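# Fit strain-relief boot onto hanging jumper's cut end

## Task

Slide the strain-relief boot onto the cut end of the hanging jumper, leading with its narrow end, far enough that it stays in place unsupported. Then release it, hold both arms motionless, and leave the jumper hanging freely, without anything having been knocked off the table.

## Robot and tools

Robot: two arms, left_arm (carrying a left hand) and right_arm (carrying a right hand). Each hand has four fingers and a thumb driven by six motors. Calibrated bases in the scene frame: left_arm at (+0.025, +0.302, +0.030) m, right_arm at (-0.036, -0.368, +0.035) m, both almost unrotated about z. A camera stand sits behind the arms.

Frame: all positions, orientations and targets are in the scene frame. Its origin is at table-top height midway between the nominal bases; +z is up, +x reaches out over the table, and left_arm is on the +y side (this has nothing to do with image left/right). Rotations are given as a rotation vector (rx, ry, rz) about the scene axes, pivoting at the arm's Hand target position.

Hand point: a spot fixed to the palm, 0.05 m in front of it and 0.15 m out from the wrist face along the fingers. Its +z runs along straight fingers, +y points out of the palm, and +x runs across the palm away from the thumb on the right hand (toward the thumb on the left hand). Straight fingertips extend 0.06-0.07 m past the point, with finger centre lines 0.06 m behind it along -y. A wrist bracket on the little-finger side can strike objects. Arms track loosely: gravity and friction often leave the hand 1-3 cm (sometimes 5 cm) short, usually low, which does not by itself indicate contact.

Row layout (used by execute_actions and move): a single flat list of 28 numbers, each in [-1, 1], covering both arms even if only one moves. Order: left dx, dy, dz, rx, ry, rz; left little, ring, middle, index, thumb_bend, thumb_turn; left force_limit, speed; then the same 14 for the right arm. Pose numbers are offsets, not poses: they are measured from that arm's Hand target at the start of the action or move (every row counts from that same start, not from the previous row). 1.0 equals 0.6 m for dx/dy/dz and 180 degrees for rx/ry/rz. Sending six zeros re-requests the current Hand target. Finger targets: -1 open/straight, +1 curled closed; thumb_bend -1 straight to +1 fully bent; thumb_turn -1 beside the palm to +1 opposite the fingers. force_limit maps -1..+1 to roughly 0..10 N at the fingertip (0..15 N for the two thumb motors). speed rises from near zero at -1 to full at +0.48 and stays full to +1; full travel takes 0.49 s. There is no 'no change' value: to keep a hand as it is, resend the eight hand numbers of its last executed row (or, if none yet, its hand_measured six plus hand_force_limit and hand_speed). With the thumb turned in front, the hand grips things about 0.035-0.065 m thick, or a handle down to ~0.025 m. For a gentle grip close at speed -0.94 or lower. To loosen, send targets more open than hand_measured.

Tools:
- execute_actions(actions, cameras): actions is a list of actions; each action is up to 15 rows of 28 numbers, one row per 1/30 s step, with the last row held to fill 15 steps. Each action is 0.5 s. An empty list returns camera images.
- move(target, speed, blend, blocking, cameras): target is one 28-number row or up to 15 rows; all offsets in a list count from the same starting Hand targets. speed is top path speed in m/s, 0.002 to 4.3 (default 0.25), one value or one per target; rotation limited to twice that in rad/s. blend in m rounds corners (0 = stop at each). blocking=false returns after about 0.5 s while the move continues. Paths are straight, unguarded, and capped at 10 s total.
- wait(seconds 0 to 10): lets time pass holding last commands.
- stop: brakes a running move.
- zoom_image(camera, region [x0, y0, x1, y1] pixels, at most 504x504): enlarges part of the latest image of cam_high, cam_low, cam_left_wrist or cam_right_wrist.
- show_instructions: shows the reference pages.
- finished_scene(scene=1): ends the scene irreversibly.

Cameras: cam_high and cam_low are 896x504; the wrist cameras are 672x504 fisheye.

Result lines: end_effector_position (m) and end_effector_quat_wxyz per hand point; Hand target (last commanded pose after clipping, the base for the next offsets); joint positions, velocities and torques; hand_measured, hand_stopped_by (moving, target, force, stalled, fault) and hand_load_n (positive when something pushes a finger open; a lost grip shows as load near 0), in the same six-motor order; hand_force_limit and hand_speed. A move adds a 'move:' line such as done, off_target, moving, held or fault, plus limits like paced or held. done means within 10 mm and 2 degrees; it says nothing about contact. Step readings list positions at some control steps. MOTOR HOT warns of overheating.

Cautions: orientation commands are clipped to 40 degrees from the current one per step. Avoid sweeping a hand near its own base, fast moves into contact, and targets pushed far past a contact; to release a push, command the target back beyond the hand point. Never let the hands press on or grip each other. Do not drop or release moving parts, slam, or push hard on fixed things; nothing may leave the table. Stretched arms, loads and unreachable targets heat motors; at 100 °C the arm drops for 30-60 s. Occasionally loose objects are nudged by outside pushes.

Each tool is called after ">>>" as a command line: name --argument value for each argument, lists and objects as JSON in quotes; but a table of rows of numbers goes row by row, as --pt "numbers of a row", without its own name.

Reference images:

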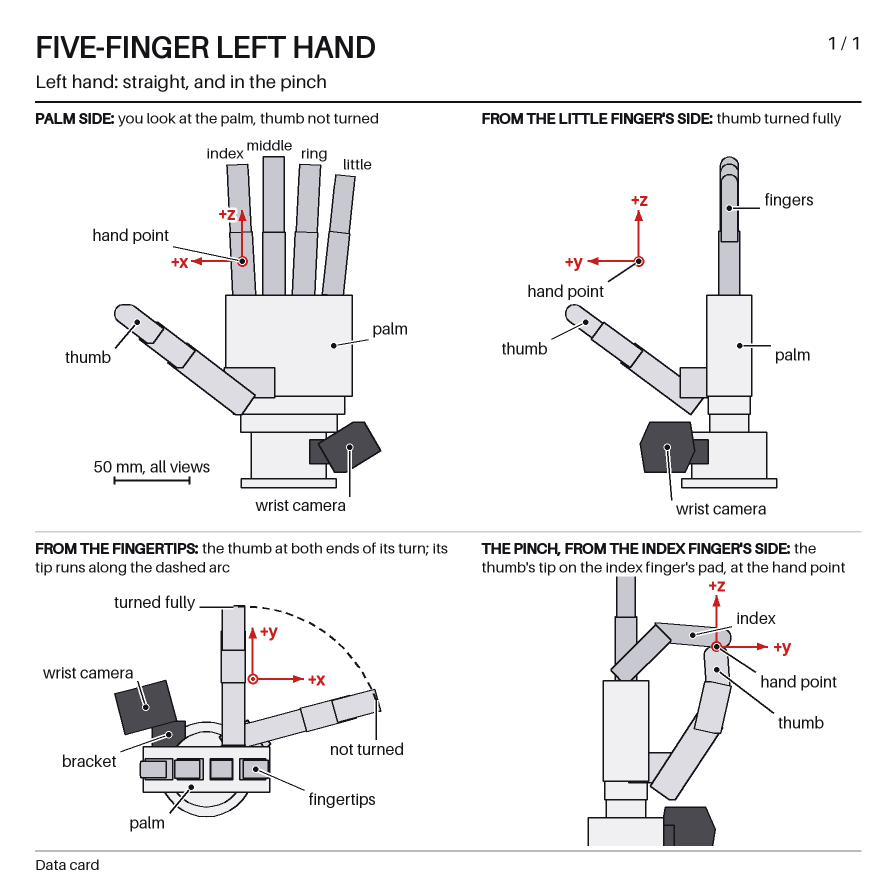

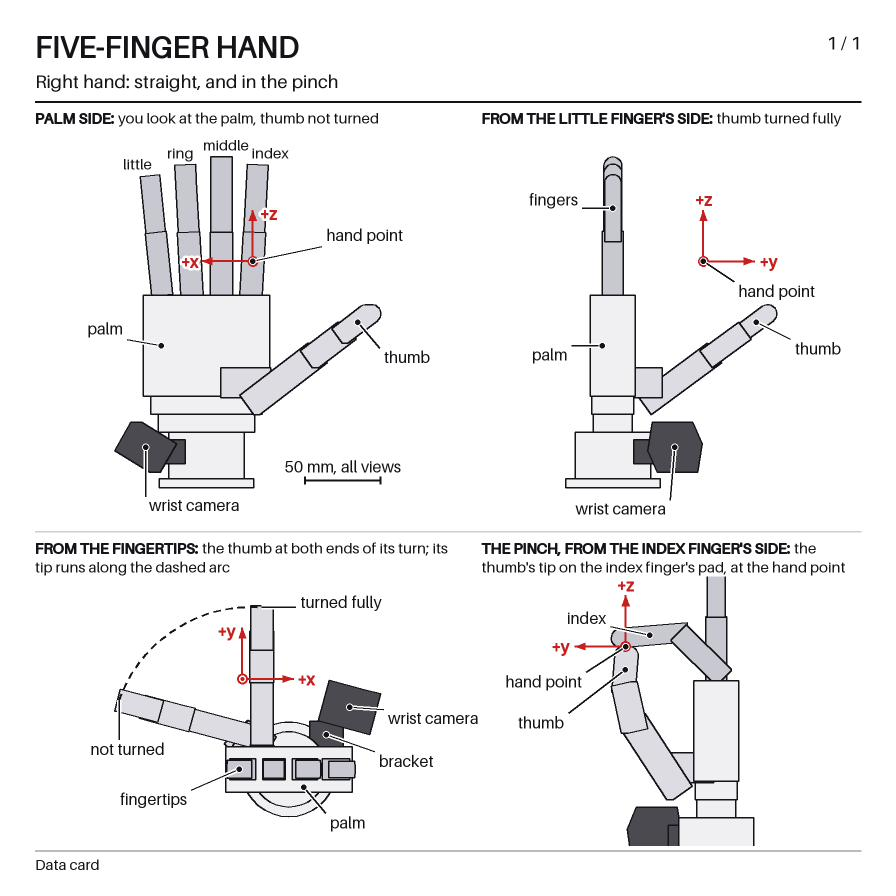

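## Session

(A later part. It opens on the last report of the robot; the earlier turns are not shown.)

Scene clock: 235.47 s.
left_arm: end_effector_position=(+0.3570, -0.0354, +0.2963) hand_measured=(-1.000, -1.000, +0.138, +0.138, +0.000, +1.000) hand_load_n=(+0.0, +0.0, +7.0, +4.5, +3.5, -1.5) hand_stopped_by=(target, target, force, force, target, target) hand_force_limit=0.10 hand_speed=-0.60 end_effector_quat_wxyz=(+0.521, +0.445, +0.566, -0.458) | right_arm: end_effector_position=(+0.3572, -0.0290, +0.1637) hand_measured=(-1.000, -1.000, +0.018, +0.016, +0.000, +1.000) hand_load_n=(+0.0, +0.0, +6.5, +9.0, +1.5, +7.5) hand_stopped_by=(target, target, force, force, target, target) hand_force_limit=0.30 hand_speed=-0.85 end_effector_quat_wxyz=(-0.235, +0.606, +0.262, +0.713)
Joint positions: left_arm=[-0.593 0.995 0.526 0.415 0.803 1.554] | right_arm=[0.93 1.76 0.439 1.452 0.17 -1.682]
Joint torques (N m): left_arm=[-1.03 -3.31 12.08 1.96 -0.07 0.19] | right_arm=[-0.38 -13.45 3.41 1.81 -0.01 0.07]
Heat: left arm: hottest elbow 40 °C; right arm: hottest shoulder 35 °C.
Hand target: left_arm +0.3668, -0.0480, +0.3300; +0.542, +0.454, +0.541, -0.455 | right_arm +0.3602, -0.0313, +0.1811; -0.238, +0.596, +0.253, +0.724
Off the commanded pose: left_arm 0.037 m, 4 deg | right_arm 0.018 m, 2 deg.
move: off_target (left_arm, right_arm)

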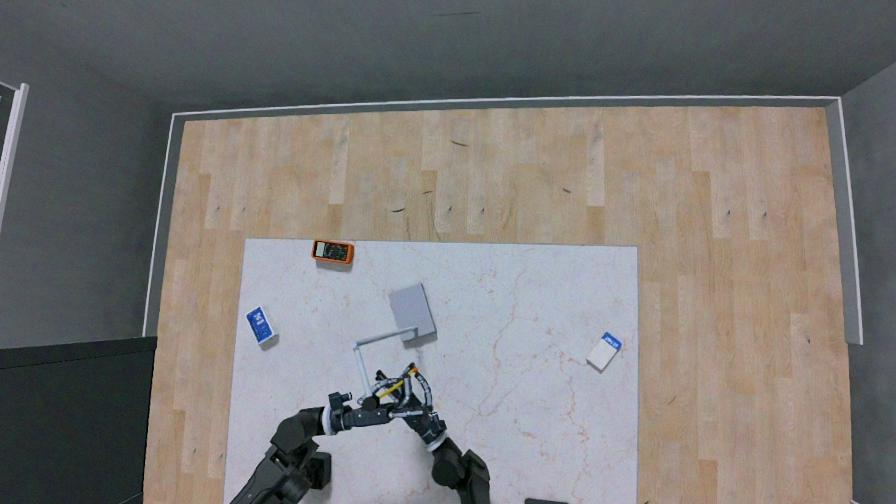

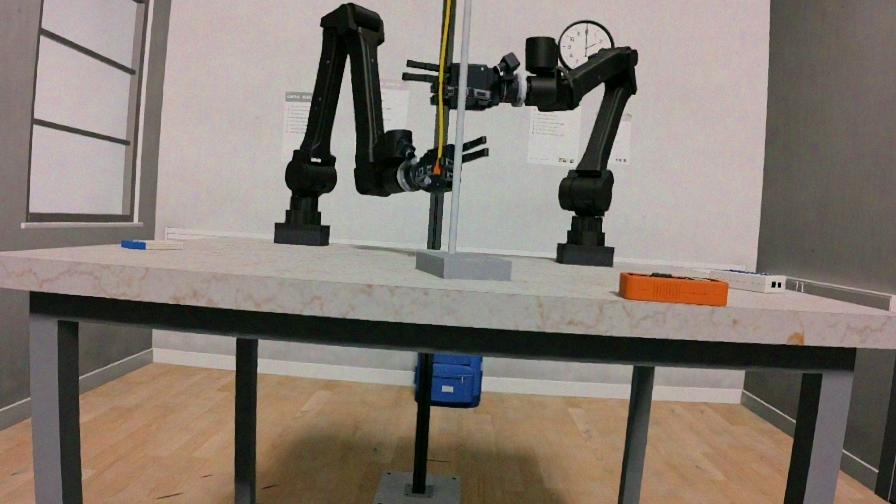

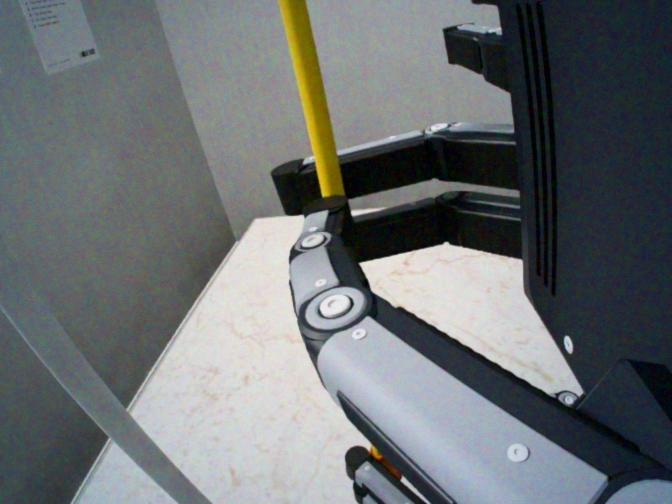

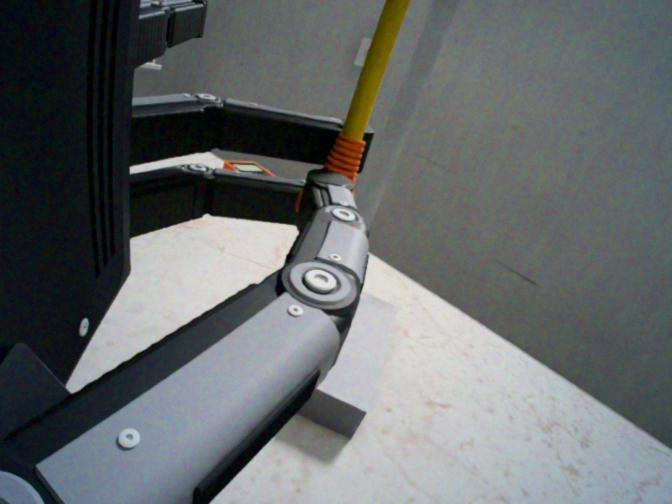

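>>> move --target '[0.0,0.0,0.0,0,0,0,-1,-1,0.5,0.5,0.0,1,0.1,-0.6,0.0,0.0,0.02,0.0,0.0,0,-1,-1,0.25,0.45,0.0,1,0.3,-0.85]' --speed 0.03 --cameras '["cam_high", "cam_low", "cam_left_wrist", "cam_right_wrist"]'

>>> zoom_image --camera "cam_high" --region '[340, 350, 440, 430]'

>>> zoom_image --camera "cam_right_wrist" --region '[300, 0, 450, 200]'

>>> zoom_image --camera "cam_low" --region '[400, 80, 500, 190]'

Scene clock: 237.40 s.
left_arm: end_effector_position=(+0.3573, -0.0362, +0.2985) hand_measured=(-1.000, -1.000, +0.138, +0.138, +0.000, +1.000) hand_load_n=(+0.0, +0.0, +7.0, +4.0, +3.5, -1.5) hand_stopped_by=(target, target, force, force, target, target) hand_force_limit=0.10 hand_speed=-0.60 end_effector_quat_wxyz=(+0.522, +0.446, +0.565, -0.458) | right_arm: end_effector_position=(+0.3573, -0.0284, +0.1686) hand_measured=(-1.000, -1.000, +0.018, +0.016, +0.000, +1.000) hand_load_n=(+0.0, +0.0, +6.5, +9.0, +1.5, +7.5) hand_stopped_by=(target, target, force, force, target, target) hand_force_limit=0.30 hand_speed=-0.85 end_effector_quat_wxyz=(-0.236, +0.612, +0.262, +0.707)
Joint positions: left_arm=[-0.594 0.995 0.529 0.415 0.803 1.556] | right_arm=[0.93 1.718 0.439 1.393 0.17 -1.673]
Joint torques (N m): left_arm=[-0.97 -3.25 11.77 1.94 -0.07 0.18] | right_arm=[-0.62 -13.51 3.75 2.36 0 -0.06]
Heat: left arm: hottest elbow 40 °C; right arm: hottest shoulder 35 °C.
Hand target: left_arm +0.3669, -0.0479, +0.3299; +0.542, +0.454, +0.541, -0.455 | right_arm +0.3602, -0.0313, +0.1932; -0.238, +0.596, +0.253, +0.724
Off the commanded pose: left_arm 0.035 m, 4 deg | right_arm 0.025 m, 3 deg.
move: off_target (left_arm, right_arm)

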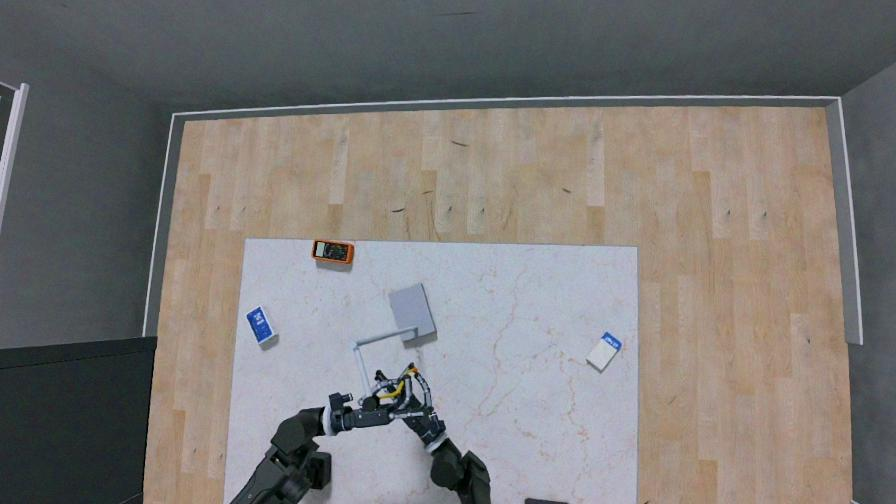

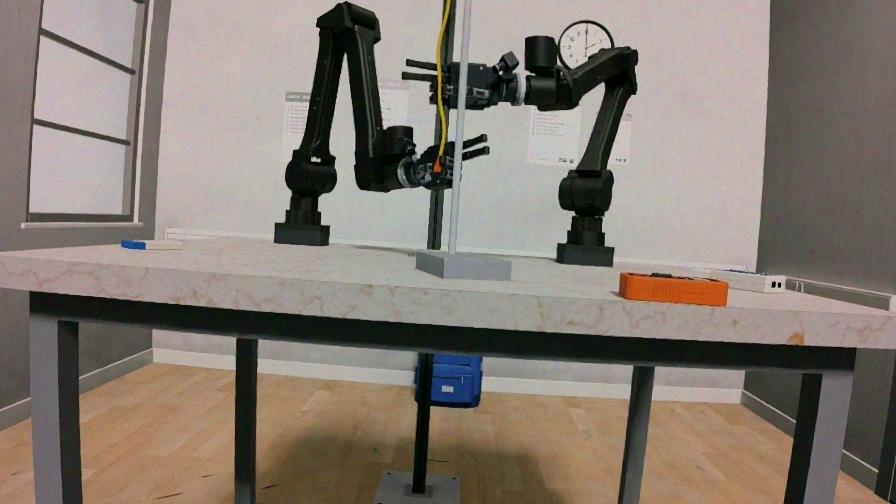

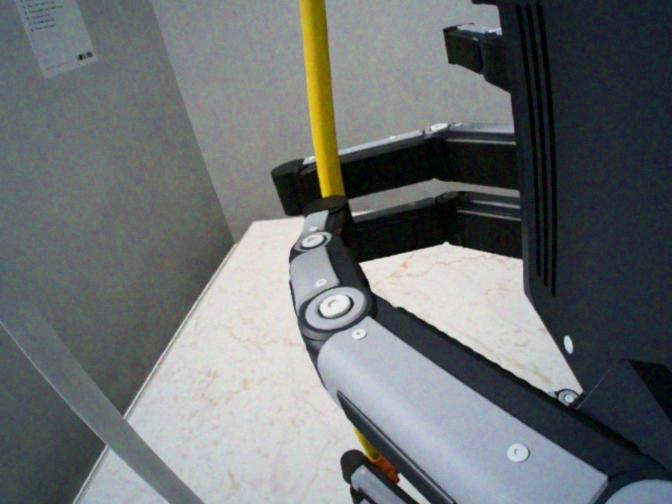

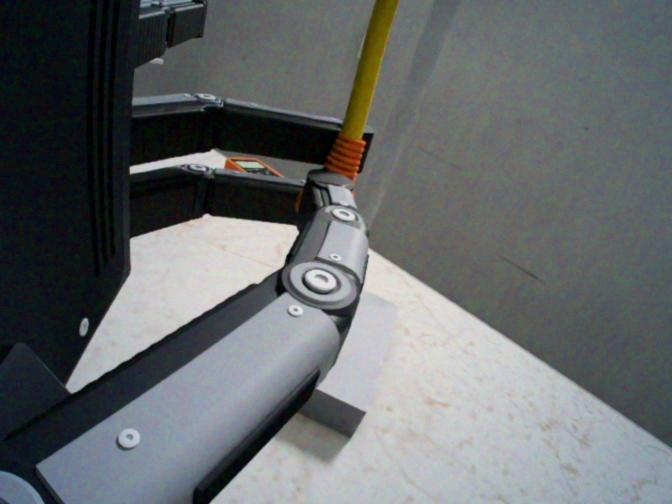

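Scaled by 5.040.

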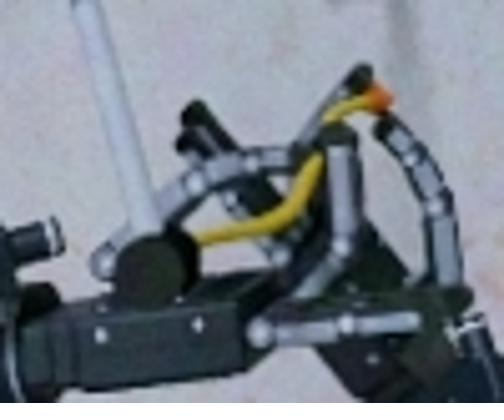

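Scaled by 2.520 from the camera's 672x504 image, which has a finer 960x720 frame.

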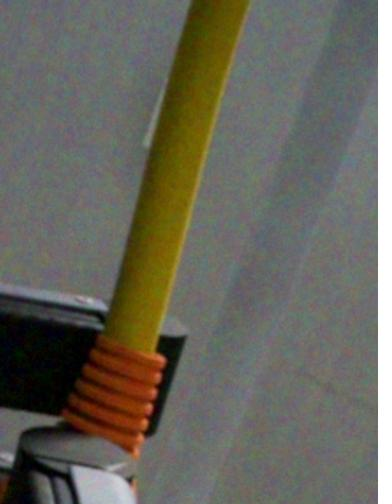

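Scaled by 4.582.

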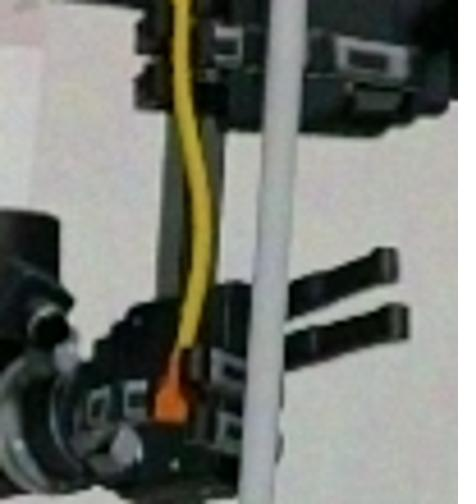

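>>> move --target '[0.0,0.0,0.0,0,0,0,-1,-1,0.5,0.5,0.0,1,0.1,-0.6,0.0,0.0,-0.045,0.0,0.0,0,-1,-1,0.25,0.45,0.0,1,0.3,-0.85]' --speed 0.04 --cameras '["cam_high", "cam_low", "cam_left_wrist", "cam_right_wrist"]'

>>> zoom_image --camera "cam_high" --region '[340, 350, 440, 430]'

>>> zoom_image --camera "cam_low" --region '[400, 80, 500, 190]'

Scene clock: 248.20 s.
left_arm: end_effector_position=(+0.3587, -0.0371, +0.2975) hand_measured=(-1.000, -1.000, +0.138, +0.138, +0.000, +1.000) hand_load_n=(+0.0, +0.0, +6.5, +4.5, +3.5, -1.0) hand_stopped_by=(target, target, force, force, target, target) hand_force_limit=0.10 hand_speed=-0.60 end_effector_quat_wxyz=(+0.521, +0.447, +0.565, -0.458) | right_arm: end_effector_position=(+0.3569, -0.0290, +0.1645) hand_measured=(-1.000, -1.000, +0.018, +0.016, +0.000, +1.000) hand_load_n=(+0.0, +0.0, +6.5, +8.5, +1.5, +7.0) hand_stopped_by=(target, target, force, force, target, target) hand_force_limit=0.30 hand_speed=-0.85 end_effector_quat_wxyz=(-0.241, +0.602, +0.255, +0.717)
Joint positions: left_arm=[-0.594 1.002 0.533 0.415 0.803 1.558] | right_arm=[0.93 1.773 0.439 1.481 0.17 -1.673]
Joint torques (N m): left_arm=[-0.91 -3.66 11.7 1.92 -0.07 0.15] | right_arm=[-0.62 -8.59 3.36 3.36 -0.06 -0.04]
Heat: left arm: hottest elbow 42 °C; right arm: hottest shoulder 35 °C.
Hand target: left_arm +0.3669, -0.0479, +0.3300; +0.542, +0.454, +0.541, -0.455 | right_arm +0.3602, -0.0313, +0.1661; -0.238, +0.596, +0.253, +0.724
Off the commanded pose: left_arm 0.035 m, 4 deg | right_arm 0.004 m, 1 deg.
move: off_target (left_arm)

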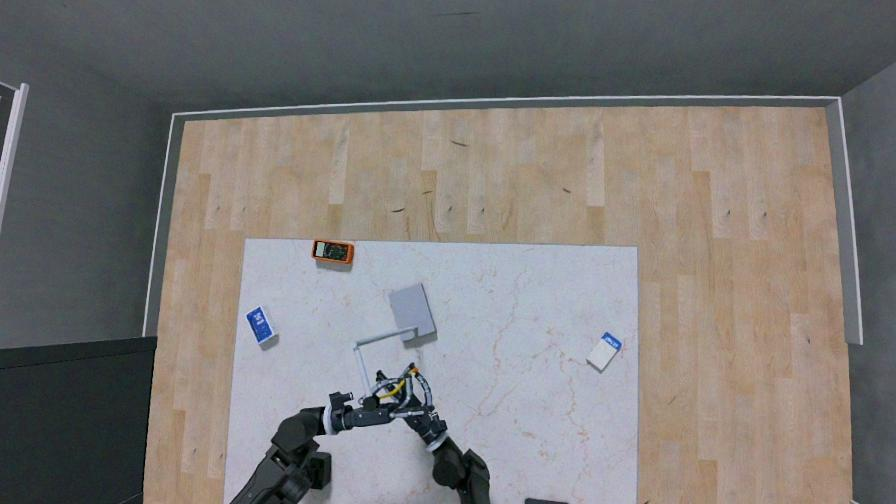

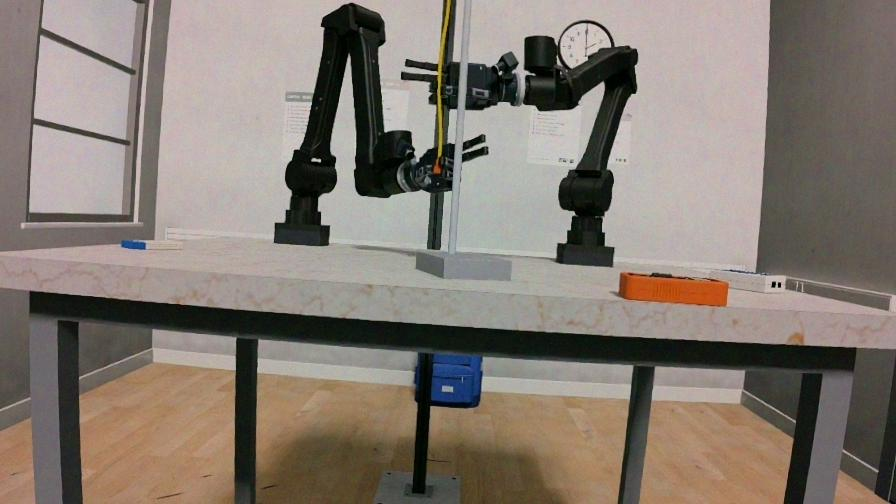

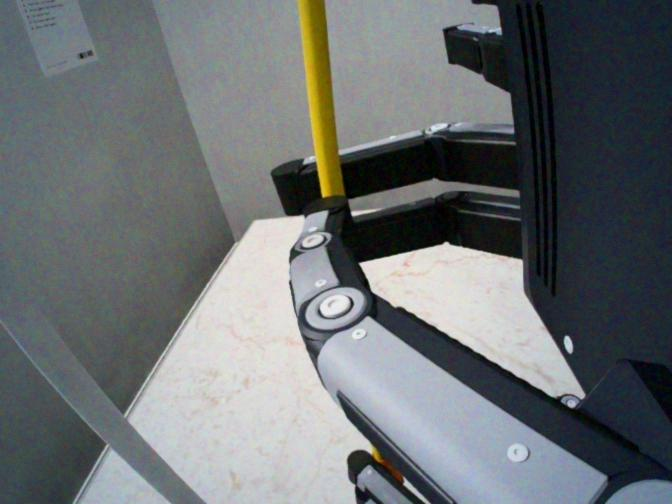

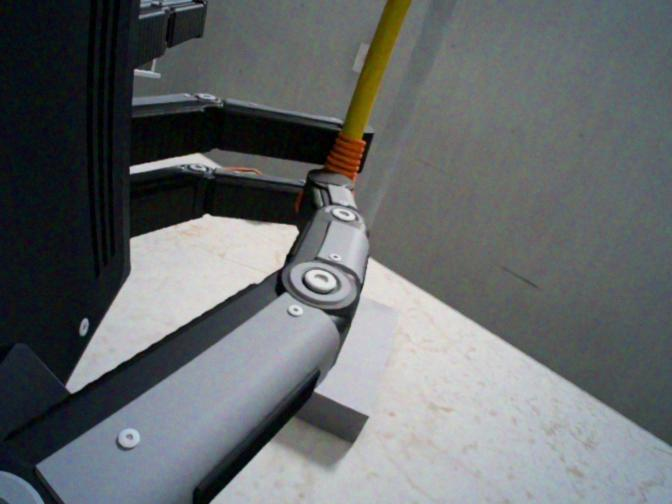

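Scaled by 5.040.

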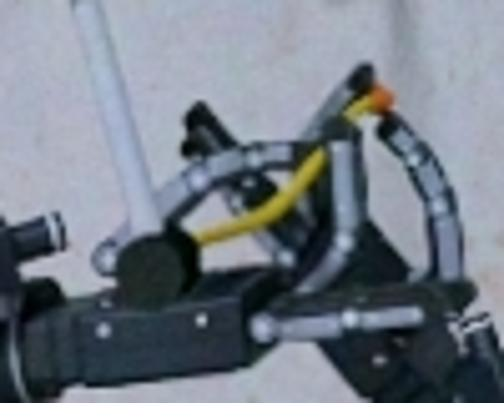

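Scaled by 4.582.

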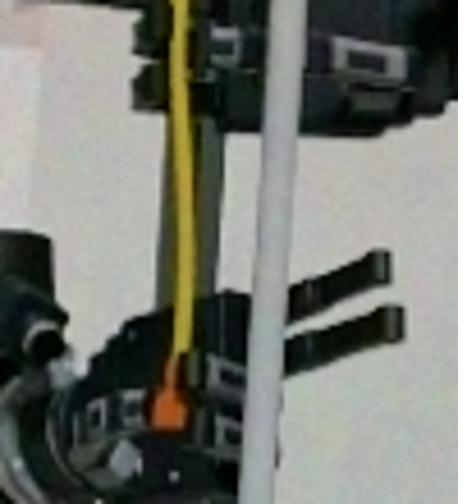

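>>> move --target '[0.0,0.0,0.0,0,0,0,-1,-1,0.5,0.5,0.0,1,0.1,-0.6,0.0,0.0,0.0,0.0,0.0,0,-1,-1,-0.4,0.45,0.0,1,0.3,-0.7]' --speed 0.04 --cameras '["cam_high", "cam_low", "cam_right_wrist"]'

>>> zoom_image --camera "cam_low" --region '[400, 80, 500, 190]'

>>> zoom_image --camera "cam_right_wrist" --region '[280, 50, 430, 230]'

Scene clock: 249.63 s.
left_arm: end_effector_position=(+0.3587, -0.0371, +0.2974) hand_measured=(-1.000, -1.000, +0.138, +0.138, +0.000, +1.000) hand_load_n=(+0.0, +0.0, +6.5, +4.5, +3.5, -1.0) hand_stopped_by=(target, target, force, force, target, target) hand_force_limit=0.10 hand_speed=-0.60 end_effector_quat_wxyz=(+0.521, +0.447, +0.565, -0.458) | right_arm: end_effector_position=(+0.3569, -0.0290, +0.1642) hand_measured=(-1.000, -1.000, -0.400, +0.016, +0.000, +1.000) hand_load_n=(+0.0, +0.0, +0.0, +11.0, +2.0, +0.0) hand_stopped_by=(target, target, target, force, target, target) hand_force_limit=0.30 hand_speed=-0.70 end_effector_quat_wxyz=(-0.241, +0.602, +0.256, +0.717)
Joint positions: left_arm=[-0.594 1.002 0.533 0.415 0.803 1.558] | right_arm=[0.93 1.774 0.439 1.481 0.17 -1.673]
Joint torques (N m): left_arm=[-0.97 -3.66 11.66 1.99 -0.07 0.15] | right_arm=[-1.14 -8.59 3.36 3.15 0 -0.04]
Heat: left arm: hottest elbow 42 °C; right arm: hottest shoulder 35 °C.
Hand target: left_arm +0.3669, -0.0480, +0.3299; +0.542, +0.454, +0.541, -0.455 | right_arm +0.3602, -0.0313, +0.1661; -0.238, +0.596, +0.253, +0.724
Off the commanded pose: left_arm 0.035 m, 4 deg | right_arm 0.004 m, 1 deg.
move: off_target (left_arm)
Images, in order (width x height): cam_high 896x504, cam_low 896x504, cam_right_wrist 672x504.

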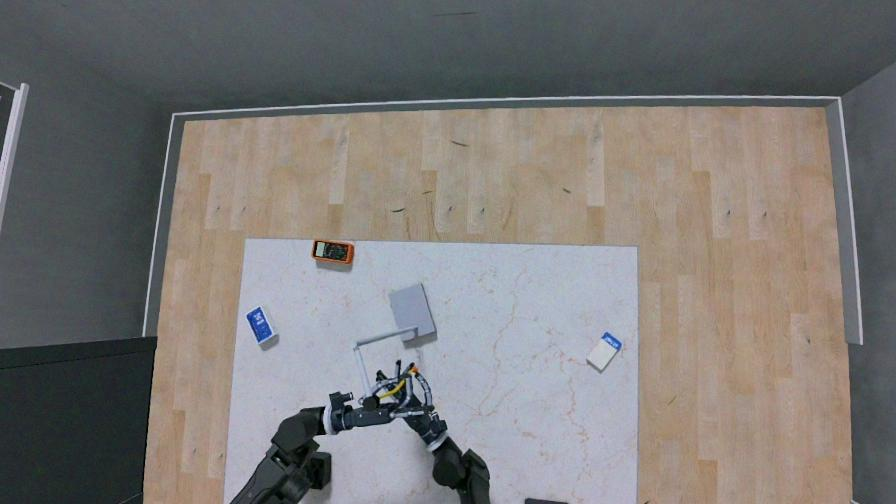

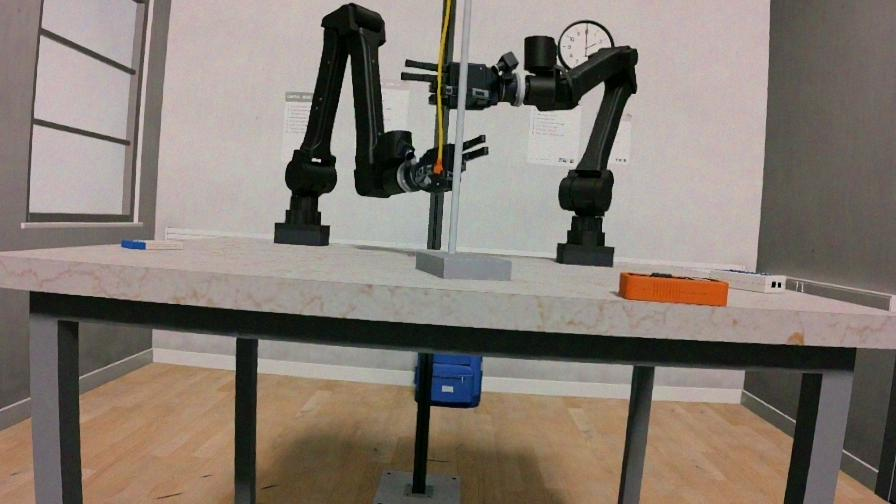

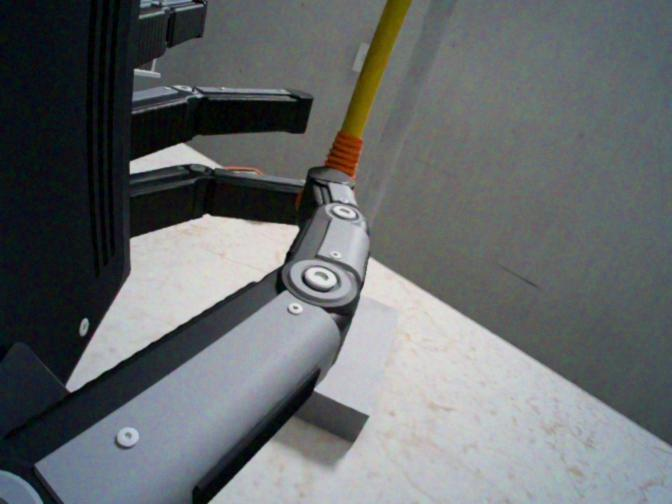

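Scaled by 4.582.

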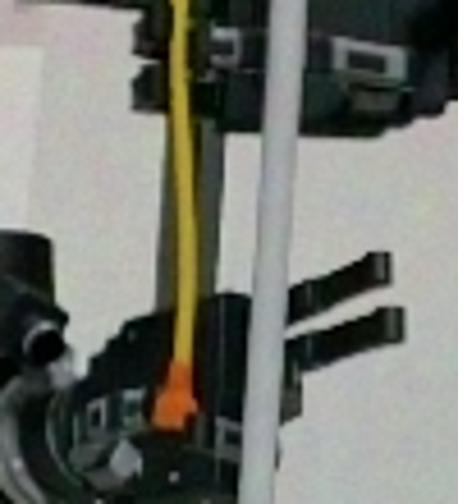

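Scaled by 2.800 from the camera's 672x504 image, which has a finer 960x720 frame.

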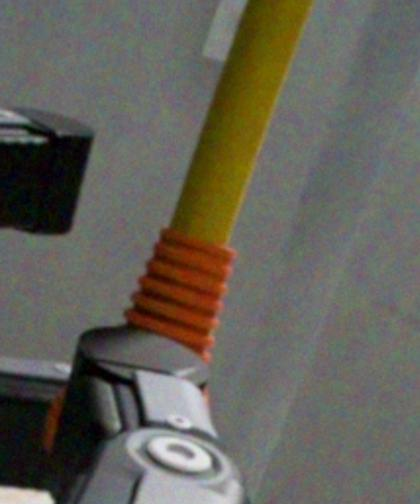

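>>> move --target '[0.0,0.0,0.0,0,0,0,-1,-1,0.5,0.5,0.0,1,0.1,-0.6,0.0,0.0,0.0,0.0,0.0,0,-1,-1,-0.4,-0.05,0.0,1,0.3,-0.9]' --speed 0.04 --cameras '["cam_high", "cam_low", "cam_right_wrist"]'

>>> zoom_image --camera "cam_low" --region '[400, 80, 500, 190]'

>>> zoom_image --camera "cam_right_wrist" --region '[280, 50, 430, 230]'

Scene clock: 251.03 s.
left_arm: end_effector_position=(+0.3588, -0.0371, +0.2972) hand_measured=(-1.000, -1.000, +0.138, +0.138, +0.000, +1.000) hand_load_n=(+0.0, +0.0, +6.5, +5.0, +3.5, -1.0) hand_stopped_by=(target, target, force, force, target, target) hand_force_limit=0.10 hand_speed=-0.60 end_effector_quat_wxyz=(+0.521, +0.447, +0.566, -0.458) | right_arm: end_effector_position=(+0.3569, -0.0291, +0.1653) hand_measured=(-1.000, -1.000, -0.400, -0.050, +0.000, +1.000) hand_load_n=(+0.0, +0.0, +0.0, +0.0, +0.0, +0.0) hand_stopped_by=(target, target, target, target, target, target) hand_force_limit=0.30 hand_speed=-0.90 end_effector_quat_wxyz=(-0.241, +0.601, +0.255, +0.718)
Joint positions: left_arm=[-0.594 1.002 0.533 0.415 0.803 1.558] | right_arm=[0.93 1.774 0.439 1.486 0.17 -1.674]
Joint torques (N m): left_arm=[-0.91 -3.66 11.67 1.92 -0.06 0.15] | right_arm=[-0.5 -8.76 3.43 3.07 0.02 -0.03]
Heat: left arm: hottest elbow 42 °C; right arm: hottest shoulder 35 °C.
Hand target: left_arm +0.3669, -0.0479, +0.3300; +0.542, +0.454, +0.541, -0.455 | right_arm +0.3602, -0.0313, +0.1661; -0.238, +0.596, +0.253, +0.724
Off the commanded pose: left_arm 0.035 m, 4 deg | right_arm 0.004 m, 1 deg.
move: off_target (left_arm)
Images, in order (width x height): cam_high 896x504, cam_low 896x504, cam_right_wrist 672x504.

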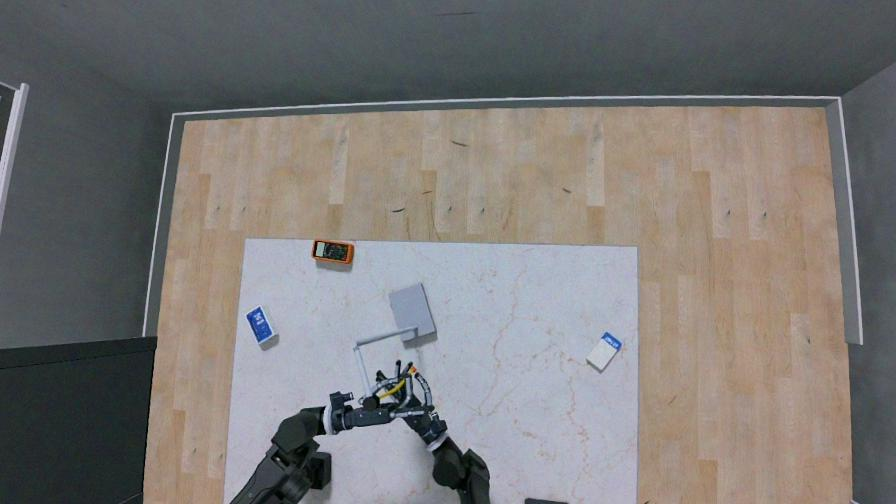

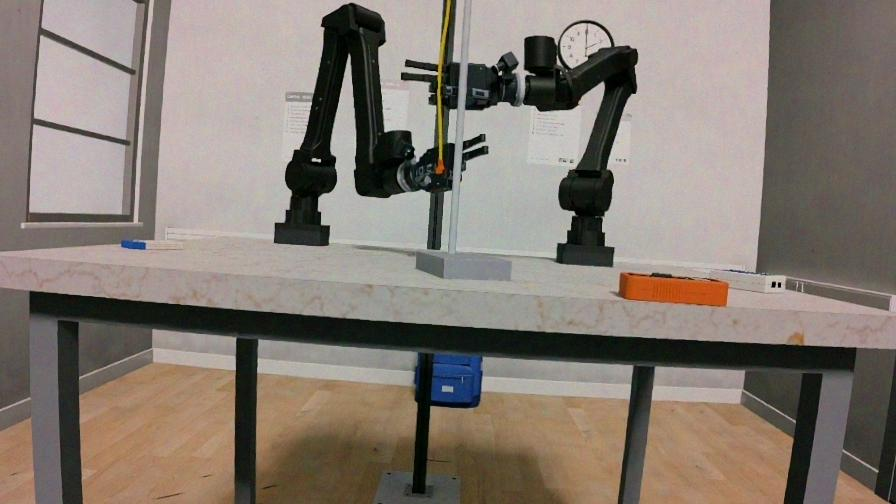

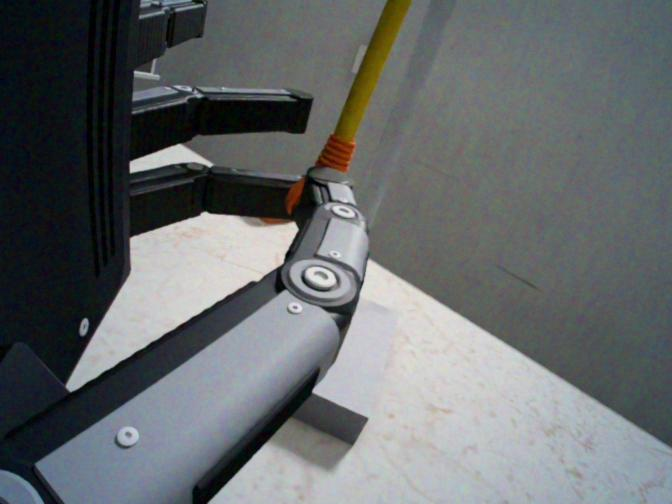

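Scaled by 4.582.

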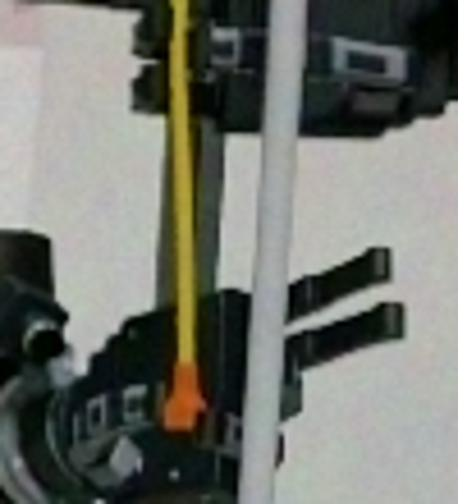

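Scaled by 2.800 from the camera's 672x504 image, which has a finer 960x720 frame.

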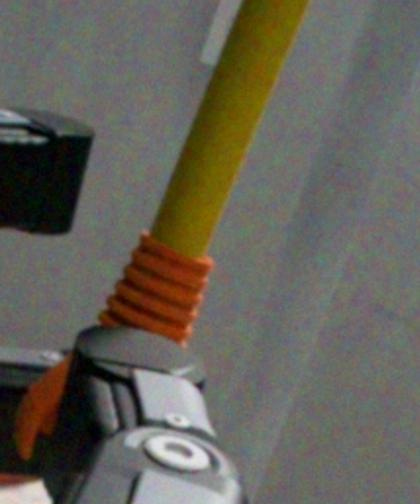

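>>> move --target '[0.0,0.0,0.0,0,0,0,-1,-1,0.5,0.5,0.0,1,0.1,-0.6,0.0,0.0,0.0,0.0,0.0,0,-1,-1,-1,-1,0.0,1,0.3,-0.6]' --speed 0.04 --cameras '["cam_high", "cam_low", "cam_right_wrist"]'

>>> zoom_image --camera "cam_low" --region '[400, 80, 500, 190]'

>>> zoom_image --camera "cam_right_wrist" --region '[280, 50, 430, 230]'

Scene clock: 253.00 s.
left_arm: end_effector_position=(+0.3588, -0.0371, +0.2970) hand_measured=(-1.000, -1.000, +0.138, +0.138, +0.000, +1.000) hand_load_n=(+0.0, -0.5, +6.5, +4.5, +3.5, -1.0) hand_stopped_by=(target, target, force, force, target, target) hand_force_limit=0.10 hand_speed=-0.60 end_effector_quat_wxyz=(+0.521, +0.447, +0.566, -0.458) | right_arm: end_effector_position=(+0.3570, -0.0292, +0.1654) hand_measured=(-1.000, -1.000, -1.000, -1.000, +0.000, +1.000) hand_load_n=(+0.0, +0.0, +0.0, +0.0, +0.0, +0.0) hand_stopped_by=(target, target, target, target, target, target) hand_force_limit=0.30 hand_speed=-0.60 end_effector_quat_wxyz=(-0.241, +0.601, +0.255, +0.718)
Joint positions: left_arm=[-0.594 1.003 0.533 0.415 0.803 1.558] | right_arm=[0.929 1.774 0.439 1.486 0.17 -1.675]
Joint torques (N m): left_arm=[-0.91 -3.6 11.66 1.95 -0.07 0.14] | right_arm=[-0.62 -8.82 3.55 3.03 0.02 0.02]
Heat: left arm: hottest elbow 42 °C; right arm: hottest shoulder 35 °C.
Hand target: left_arm +0.3669, -0.0480, +0.3299; +0.542, +0.454, +0.541, -0.455 | right_arm +0.3602, -0.0314, +0.1661; -0.238, +0.596, +0.253, +0.724
Off the commanded pose: left_arm 0.036 m, 4 deg | right_arm 0.004 m, 1 deg.
move: off_target (left_arm)
Images, in order (width x height): cam_high 896x504, cam_low 896x504, cam_right_wrist 672x504.

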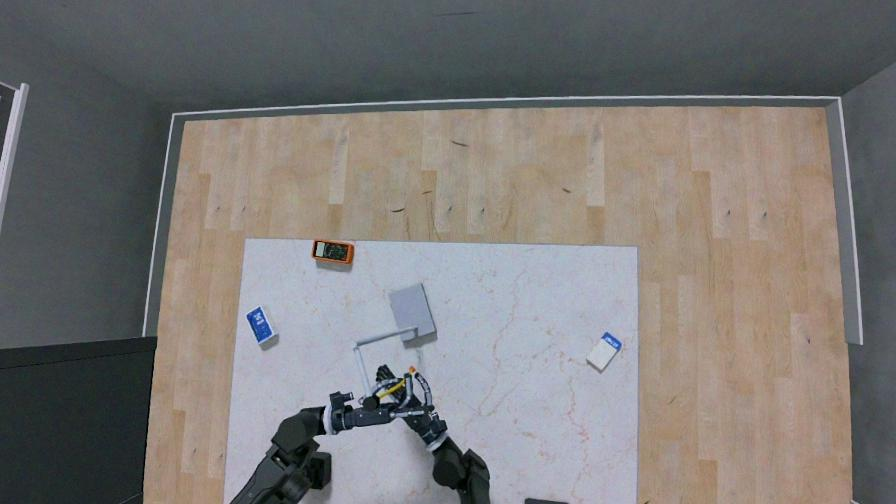

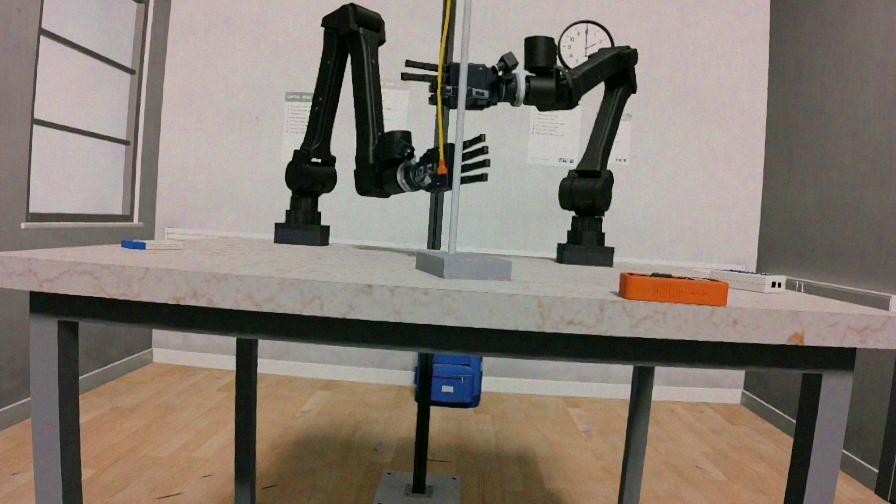

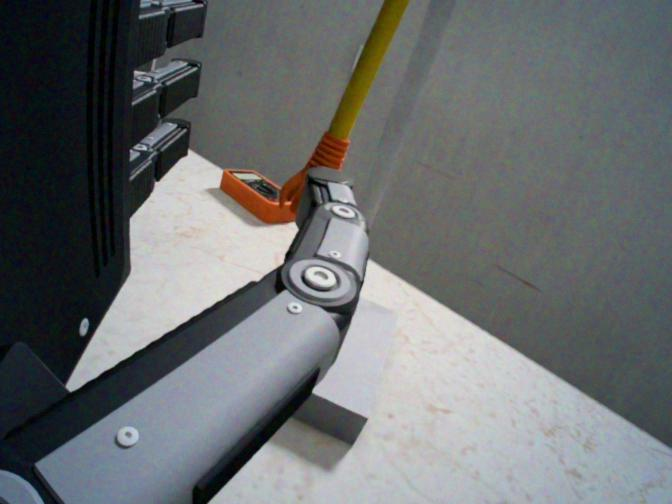

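Scaled by 4.582.

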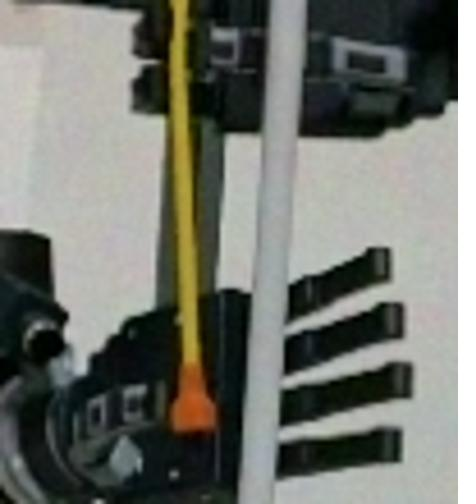

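Scaled by 2.800 from the camera's 672x504 image, which has a finer 960x720 frame.

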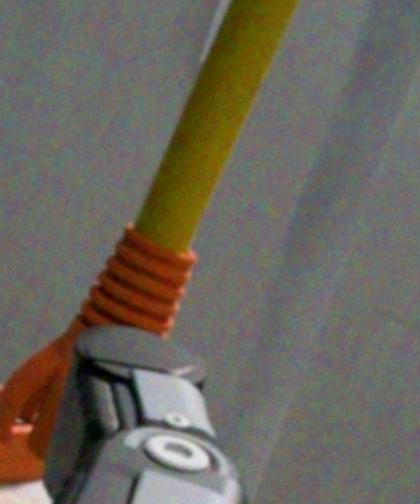

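>>> move --target '[0.0,0.0,0.0,0,0,0,-1,-1,0.5,0.5,0.0,1,0.1,-0.6,-0.17,-0.145,-0.03,0.0,0.0,0,-1,-1,-1,-1,0.0,1,0.3,-0.6]' --speed 0.08 --cameras '["cam_high", "cam_low", "cam_right_wrist", "cam_left_wrist"]'

>>> zoom_image --camera "cam_low" --region '[400, 80, 500, 190]'

>>> zoom_image --camera "cam_high" --region '[340, 350, 440, 430]'

Scene clock: 256.87 s.
left_arm: end_effector_position=(+0.3588, -0.0371, +0.2970) hand_measured=(-1.000, -1.000, +0.138, +0.138, +0.000, +1.000) hand_load_n=(+0.0, +0.0, +6.5, +4.5, +3.5, -1.0) hand_stopped_by=(target, target, force, force, target, target) hand_force_limit=0.10 hand_speed=-0.60 end_effector_quat_wxyz=(+0.521, +0.447, +0.566, -0.458) | right_arm: end_effector_position=(+0.2612, -0.1193, +0.1377) hand_measured=(-1.000, -1.000, -1.000, -1.000, +0.000, +1.000) hand_load_n=(+0.0, +0.0, +0.0, +0.0, +0.0, +0.0) hand_stopped_by=(target, target, target, target, target, target) hand_force_limit=0.30 hand_speed=-0.60 end_effector_quat_wxyz=(-0.218, +0.647, +0.271, +0.679)
Joint positions: left_arm=[-0.594 1.003 0.533 0.415 0.803 1.558] | right_arm=[1.039 1.62 0.099 1.538 0.301 -1.662]
Joint torques (N m): left_arm=[-0.79 -3.6 11.63 1.92 -0.06 0.15] | right_arm=[0.79 -8 1.35 3.18 0.13 0.07]
Heat: left arm: hottest elbow 42 °C; right arm: hottest shoulder 35 °C.
Hand target: left_arm +0.3669, -0.0480, +0.3299; +0.542, +0.454, +0.541, -0.455 | right_arm +0.2582, -0.1183, +0.1482; -0.238, +0.596, +0.253, +0.724
Off the commanded pose: left_arm 0.036 m, 4 deg | right_arm 0.011 m, 8 deg.
joint sent to its limit (right arm) — joint 4 (wrist pitch), upper limit. The joint targets are off in orientation, not in position.
move: off_target (left_arm, right_arm)

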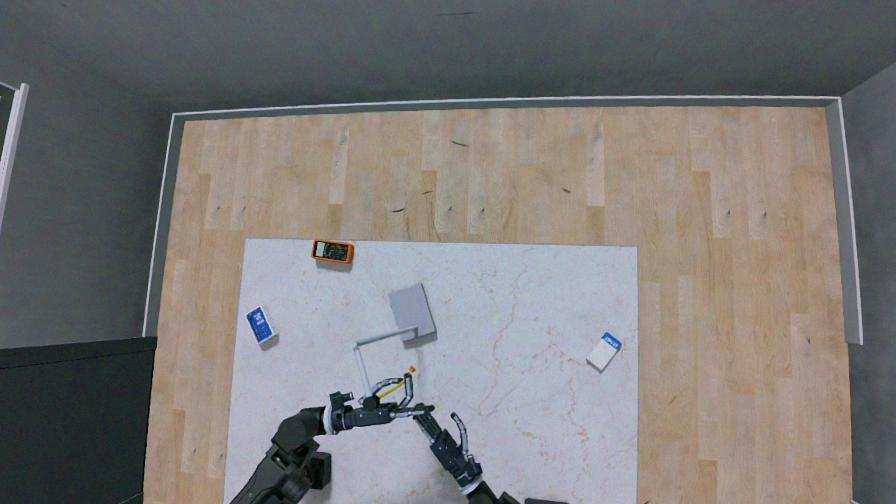

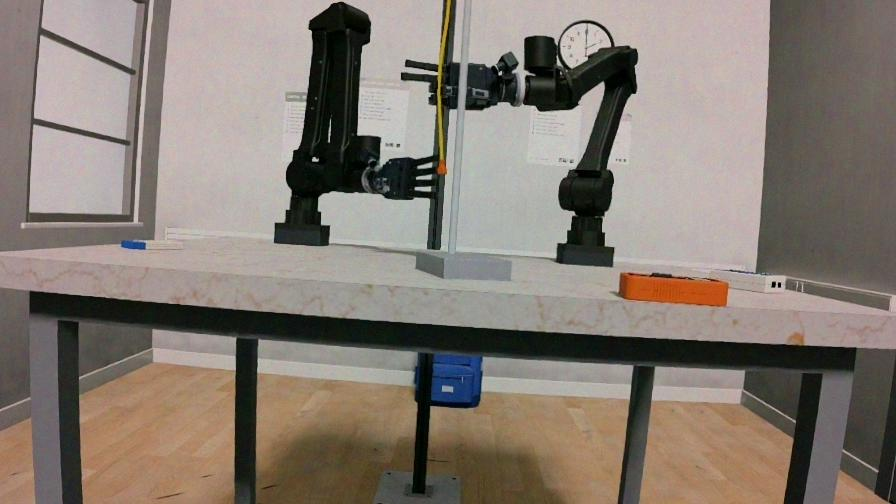

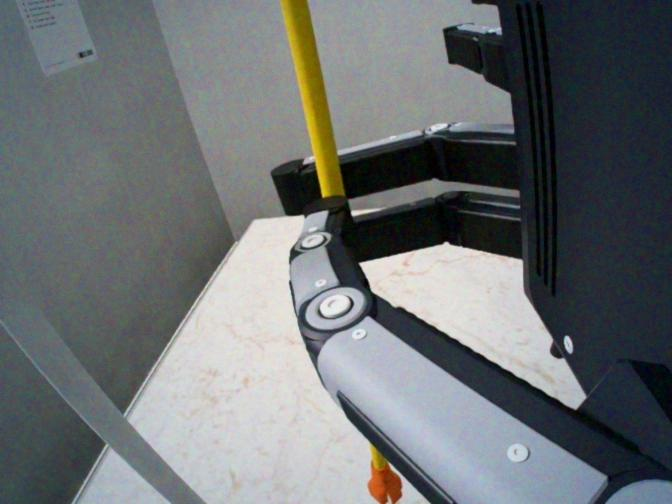

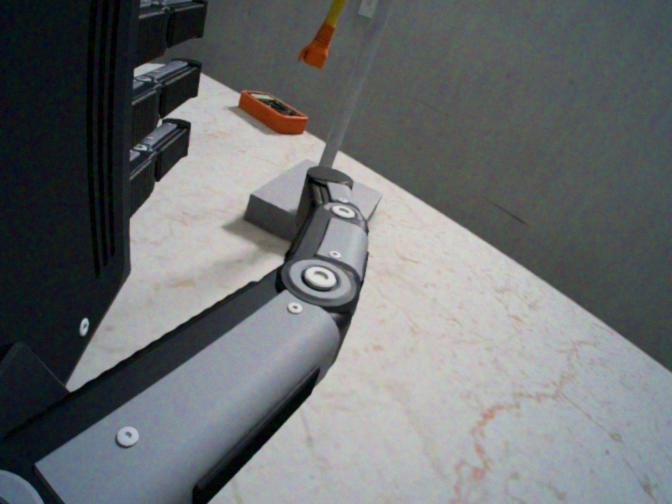

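Scaled by 4.582.

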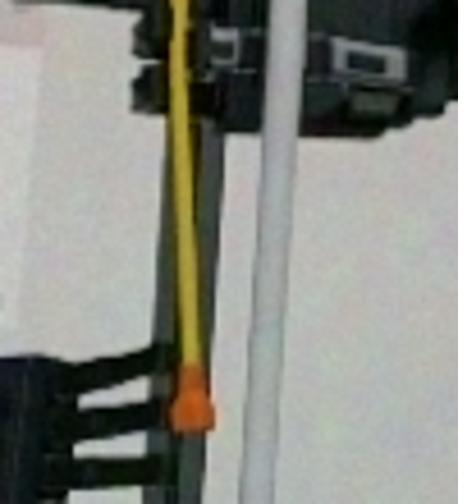

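Scaled by 5.040.

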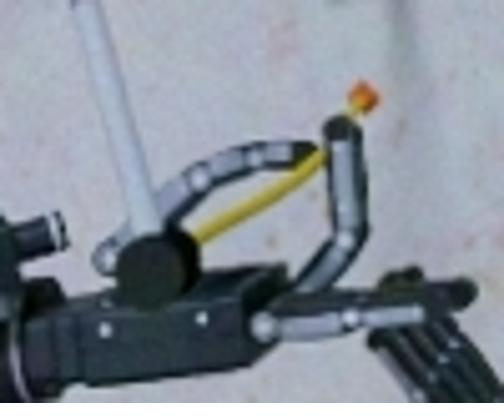

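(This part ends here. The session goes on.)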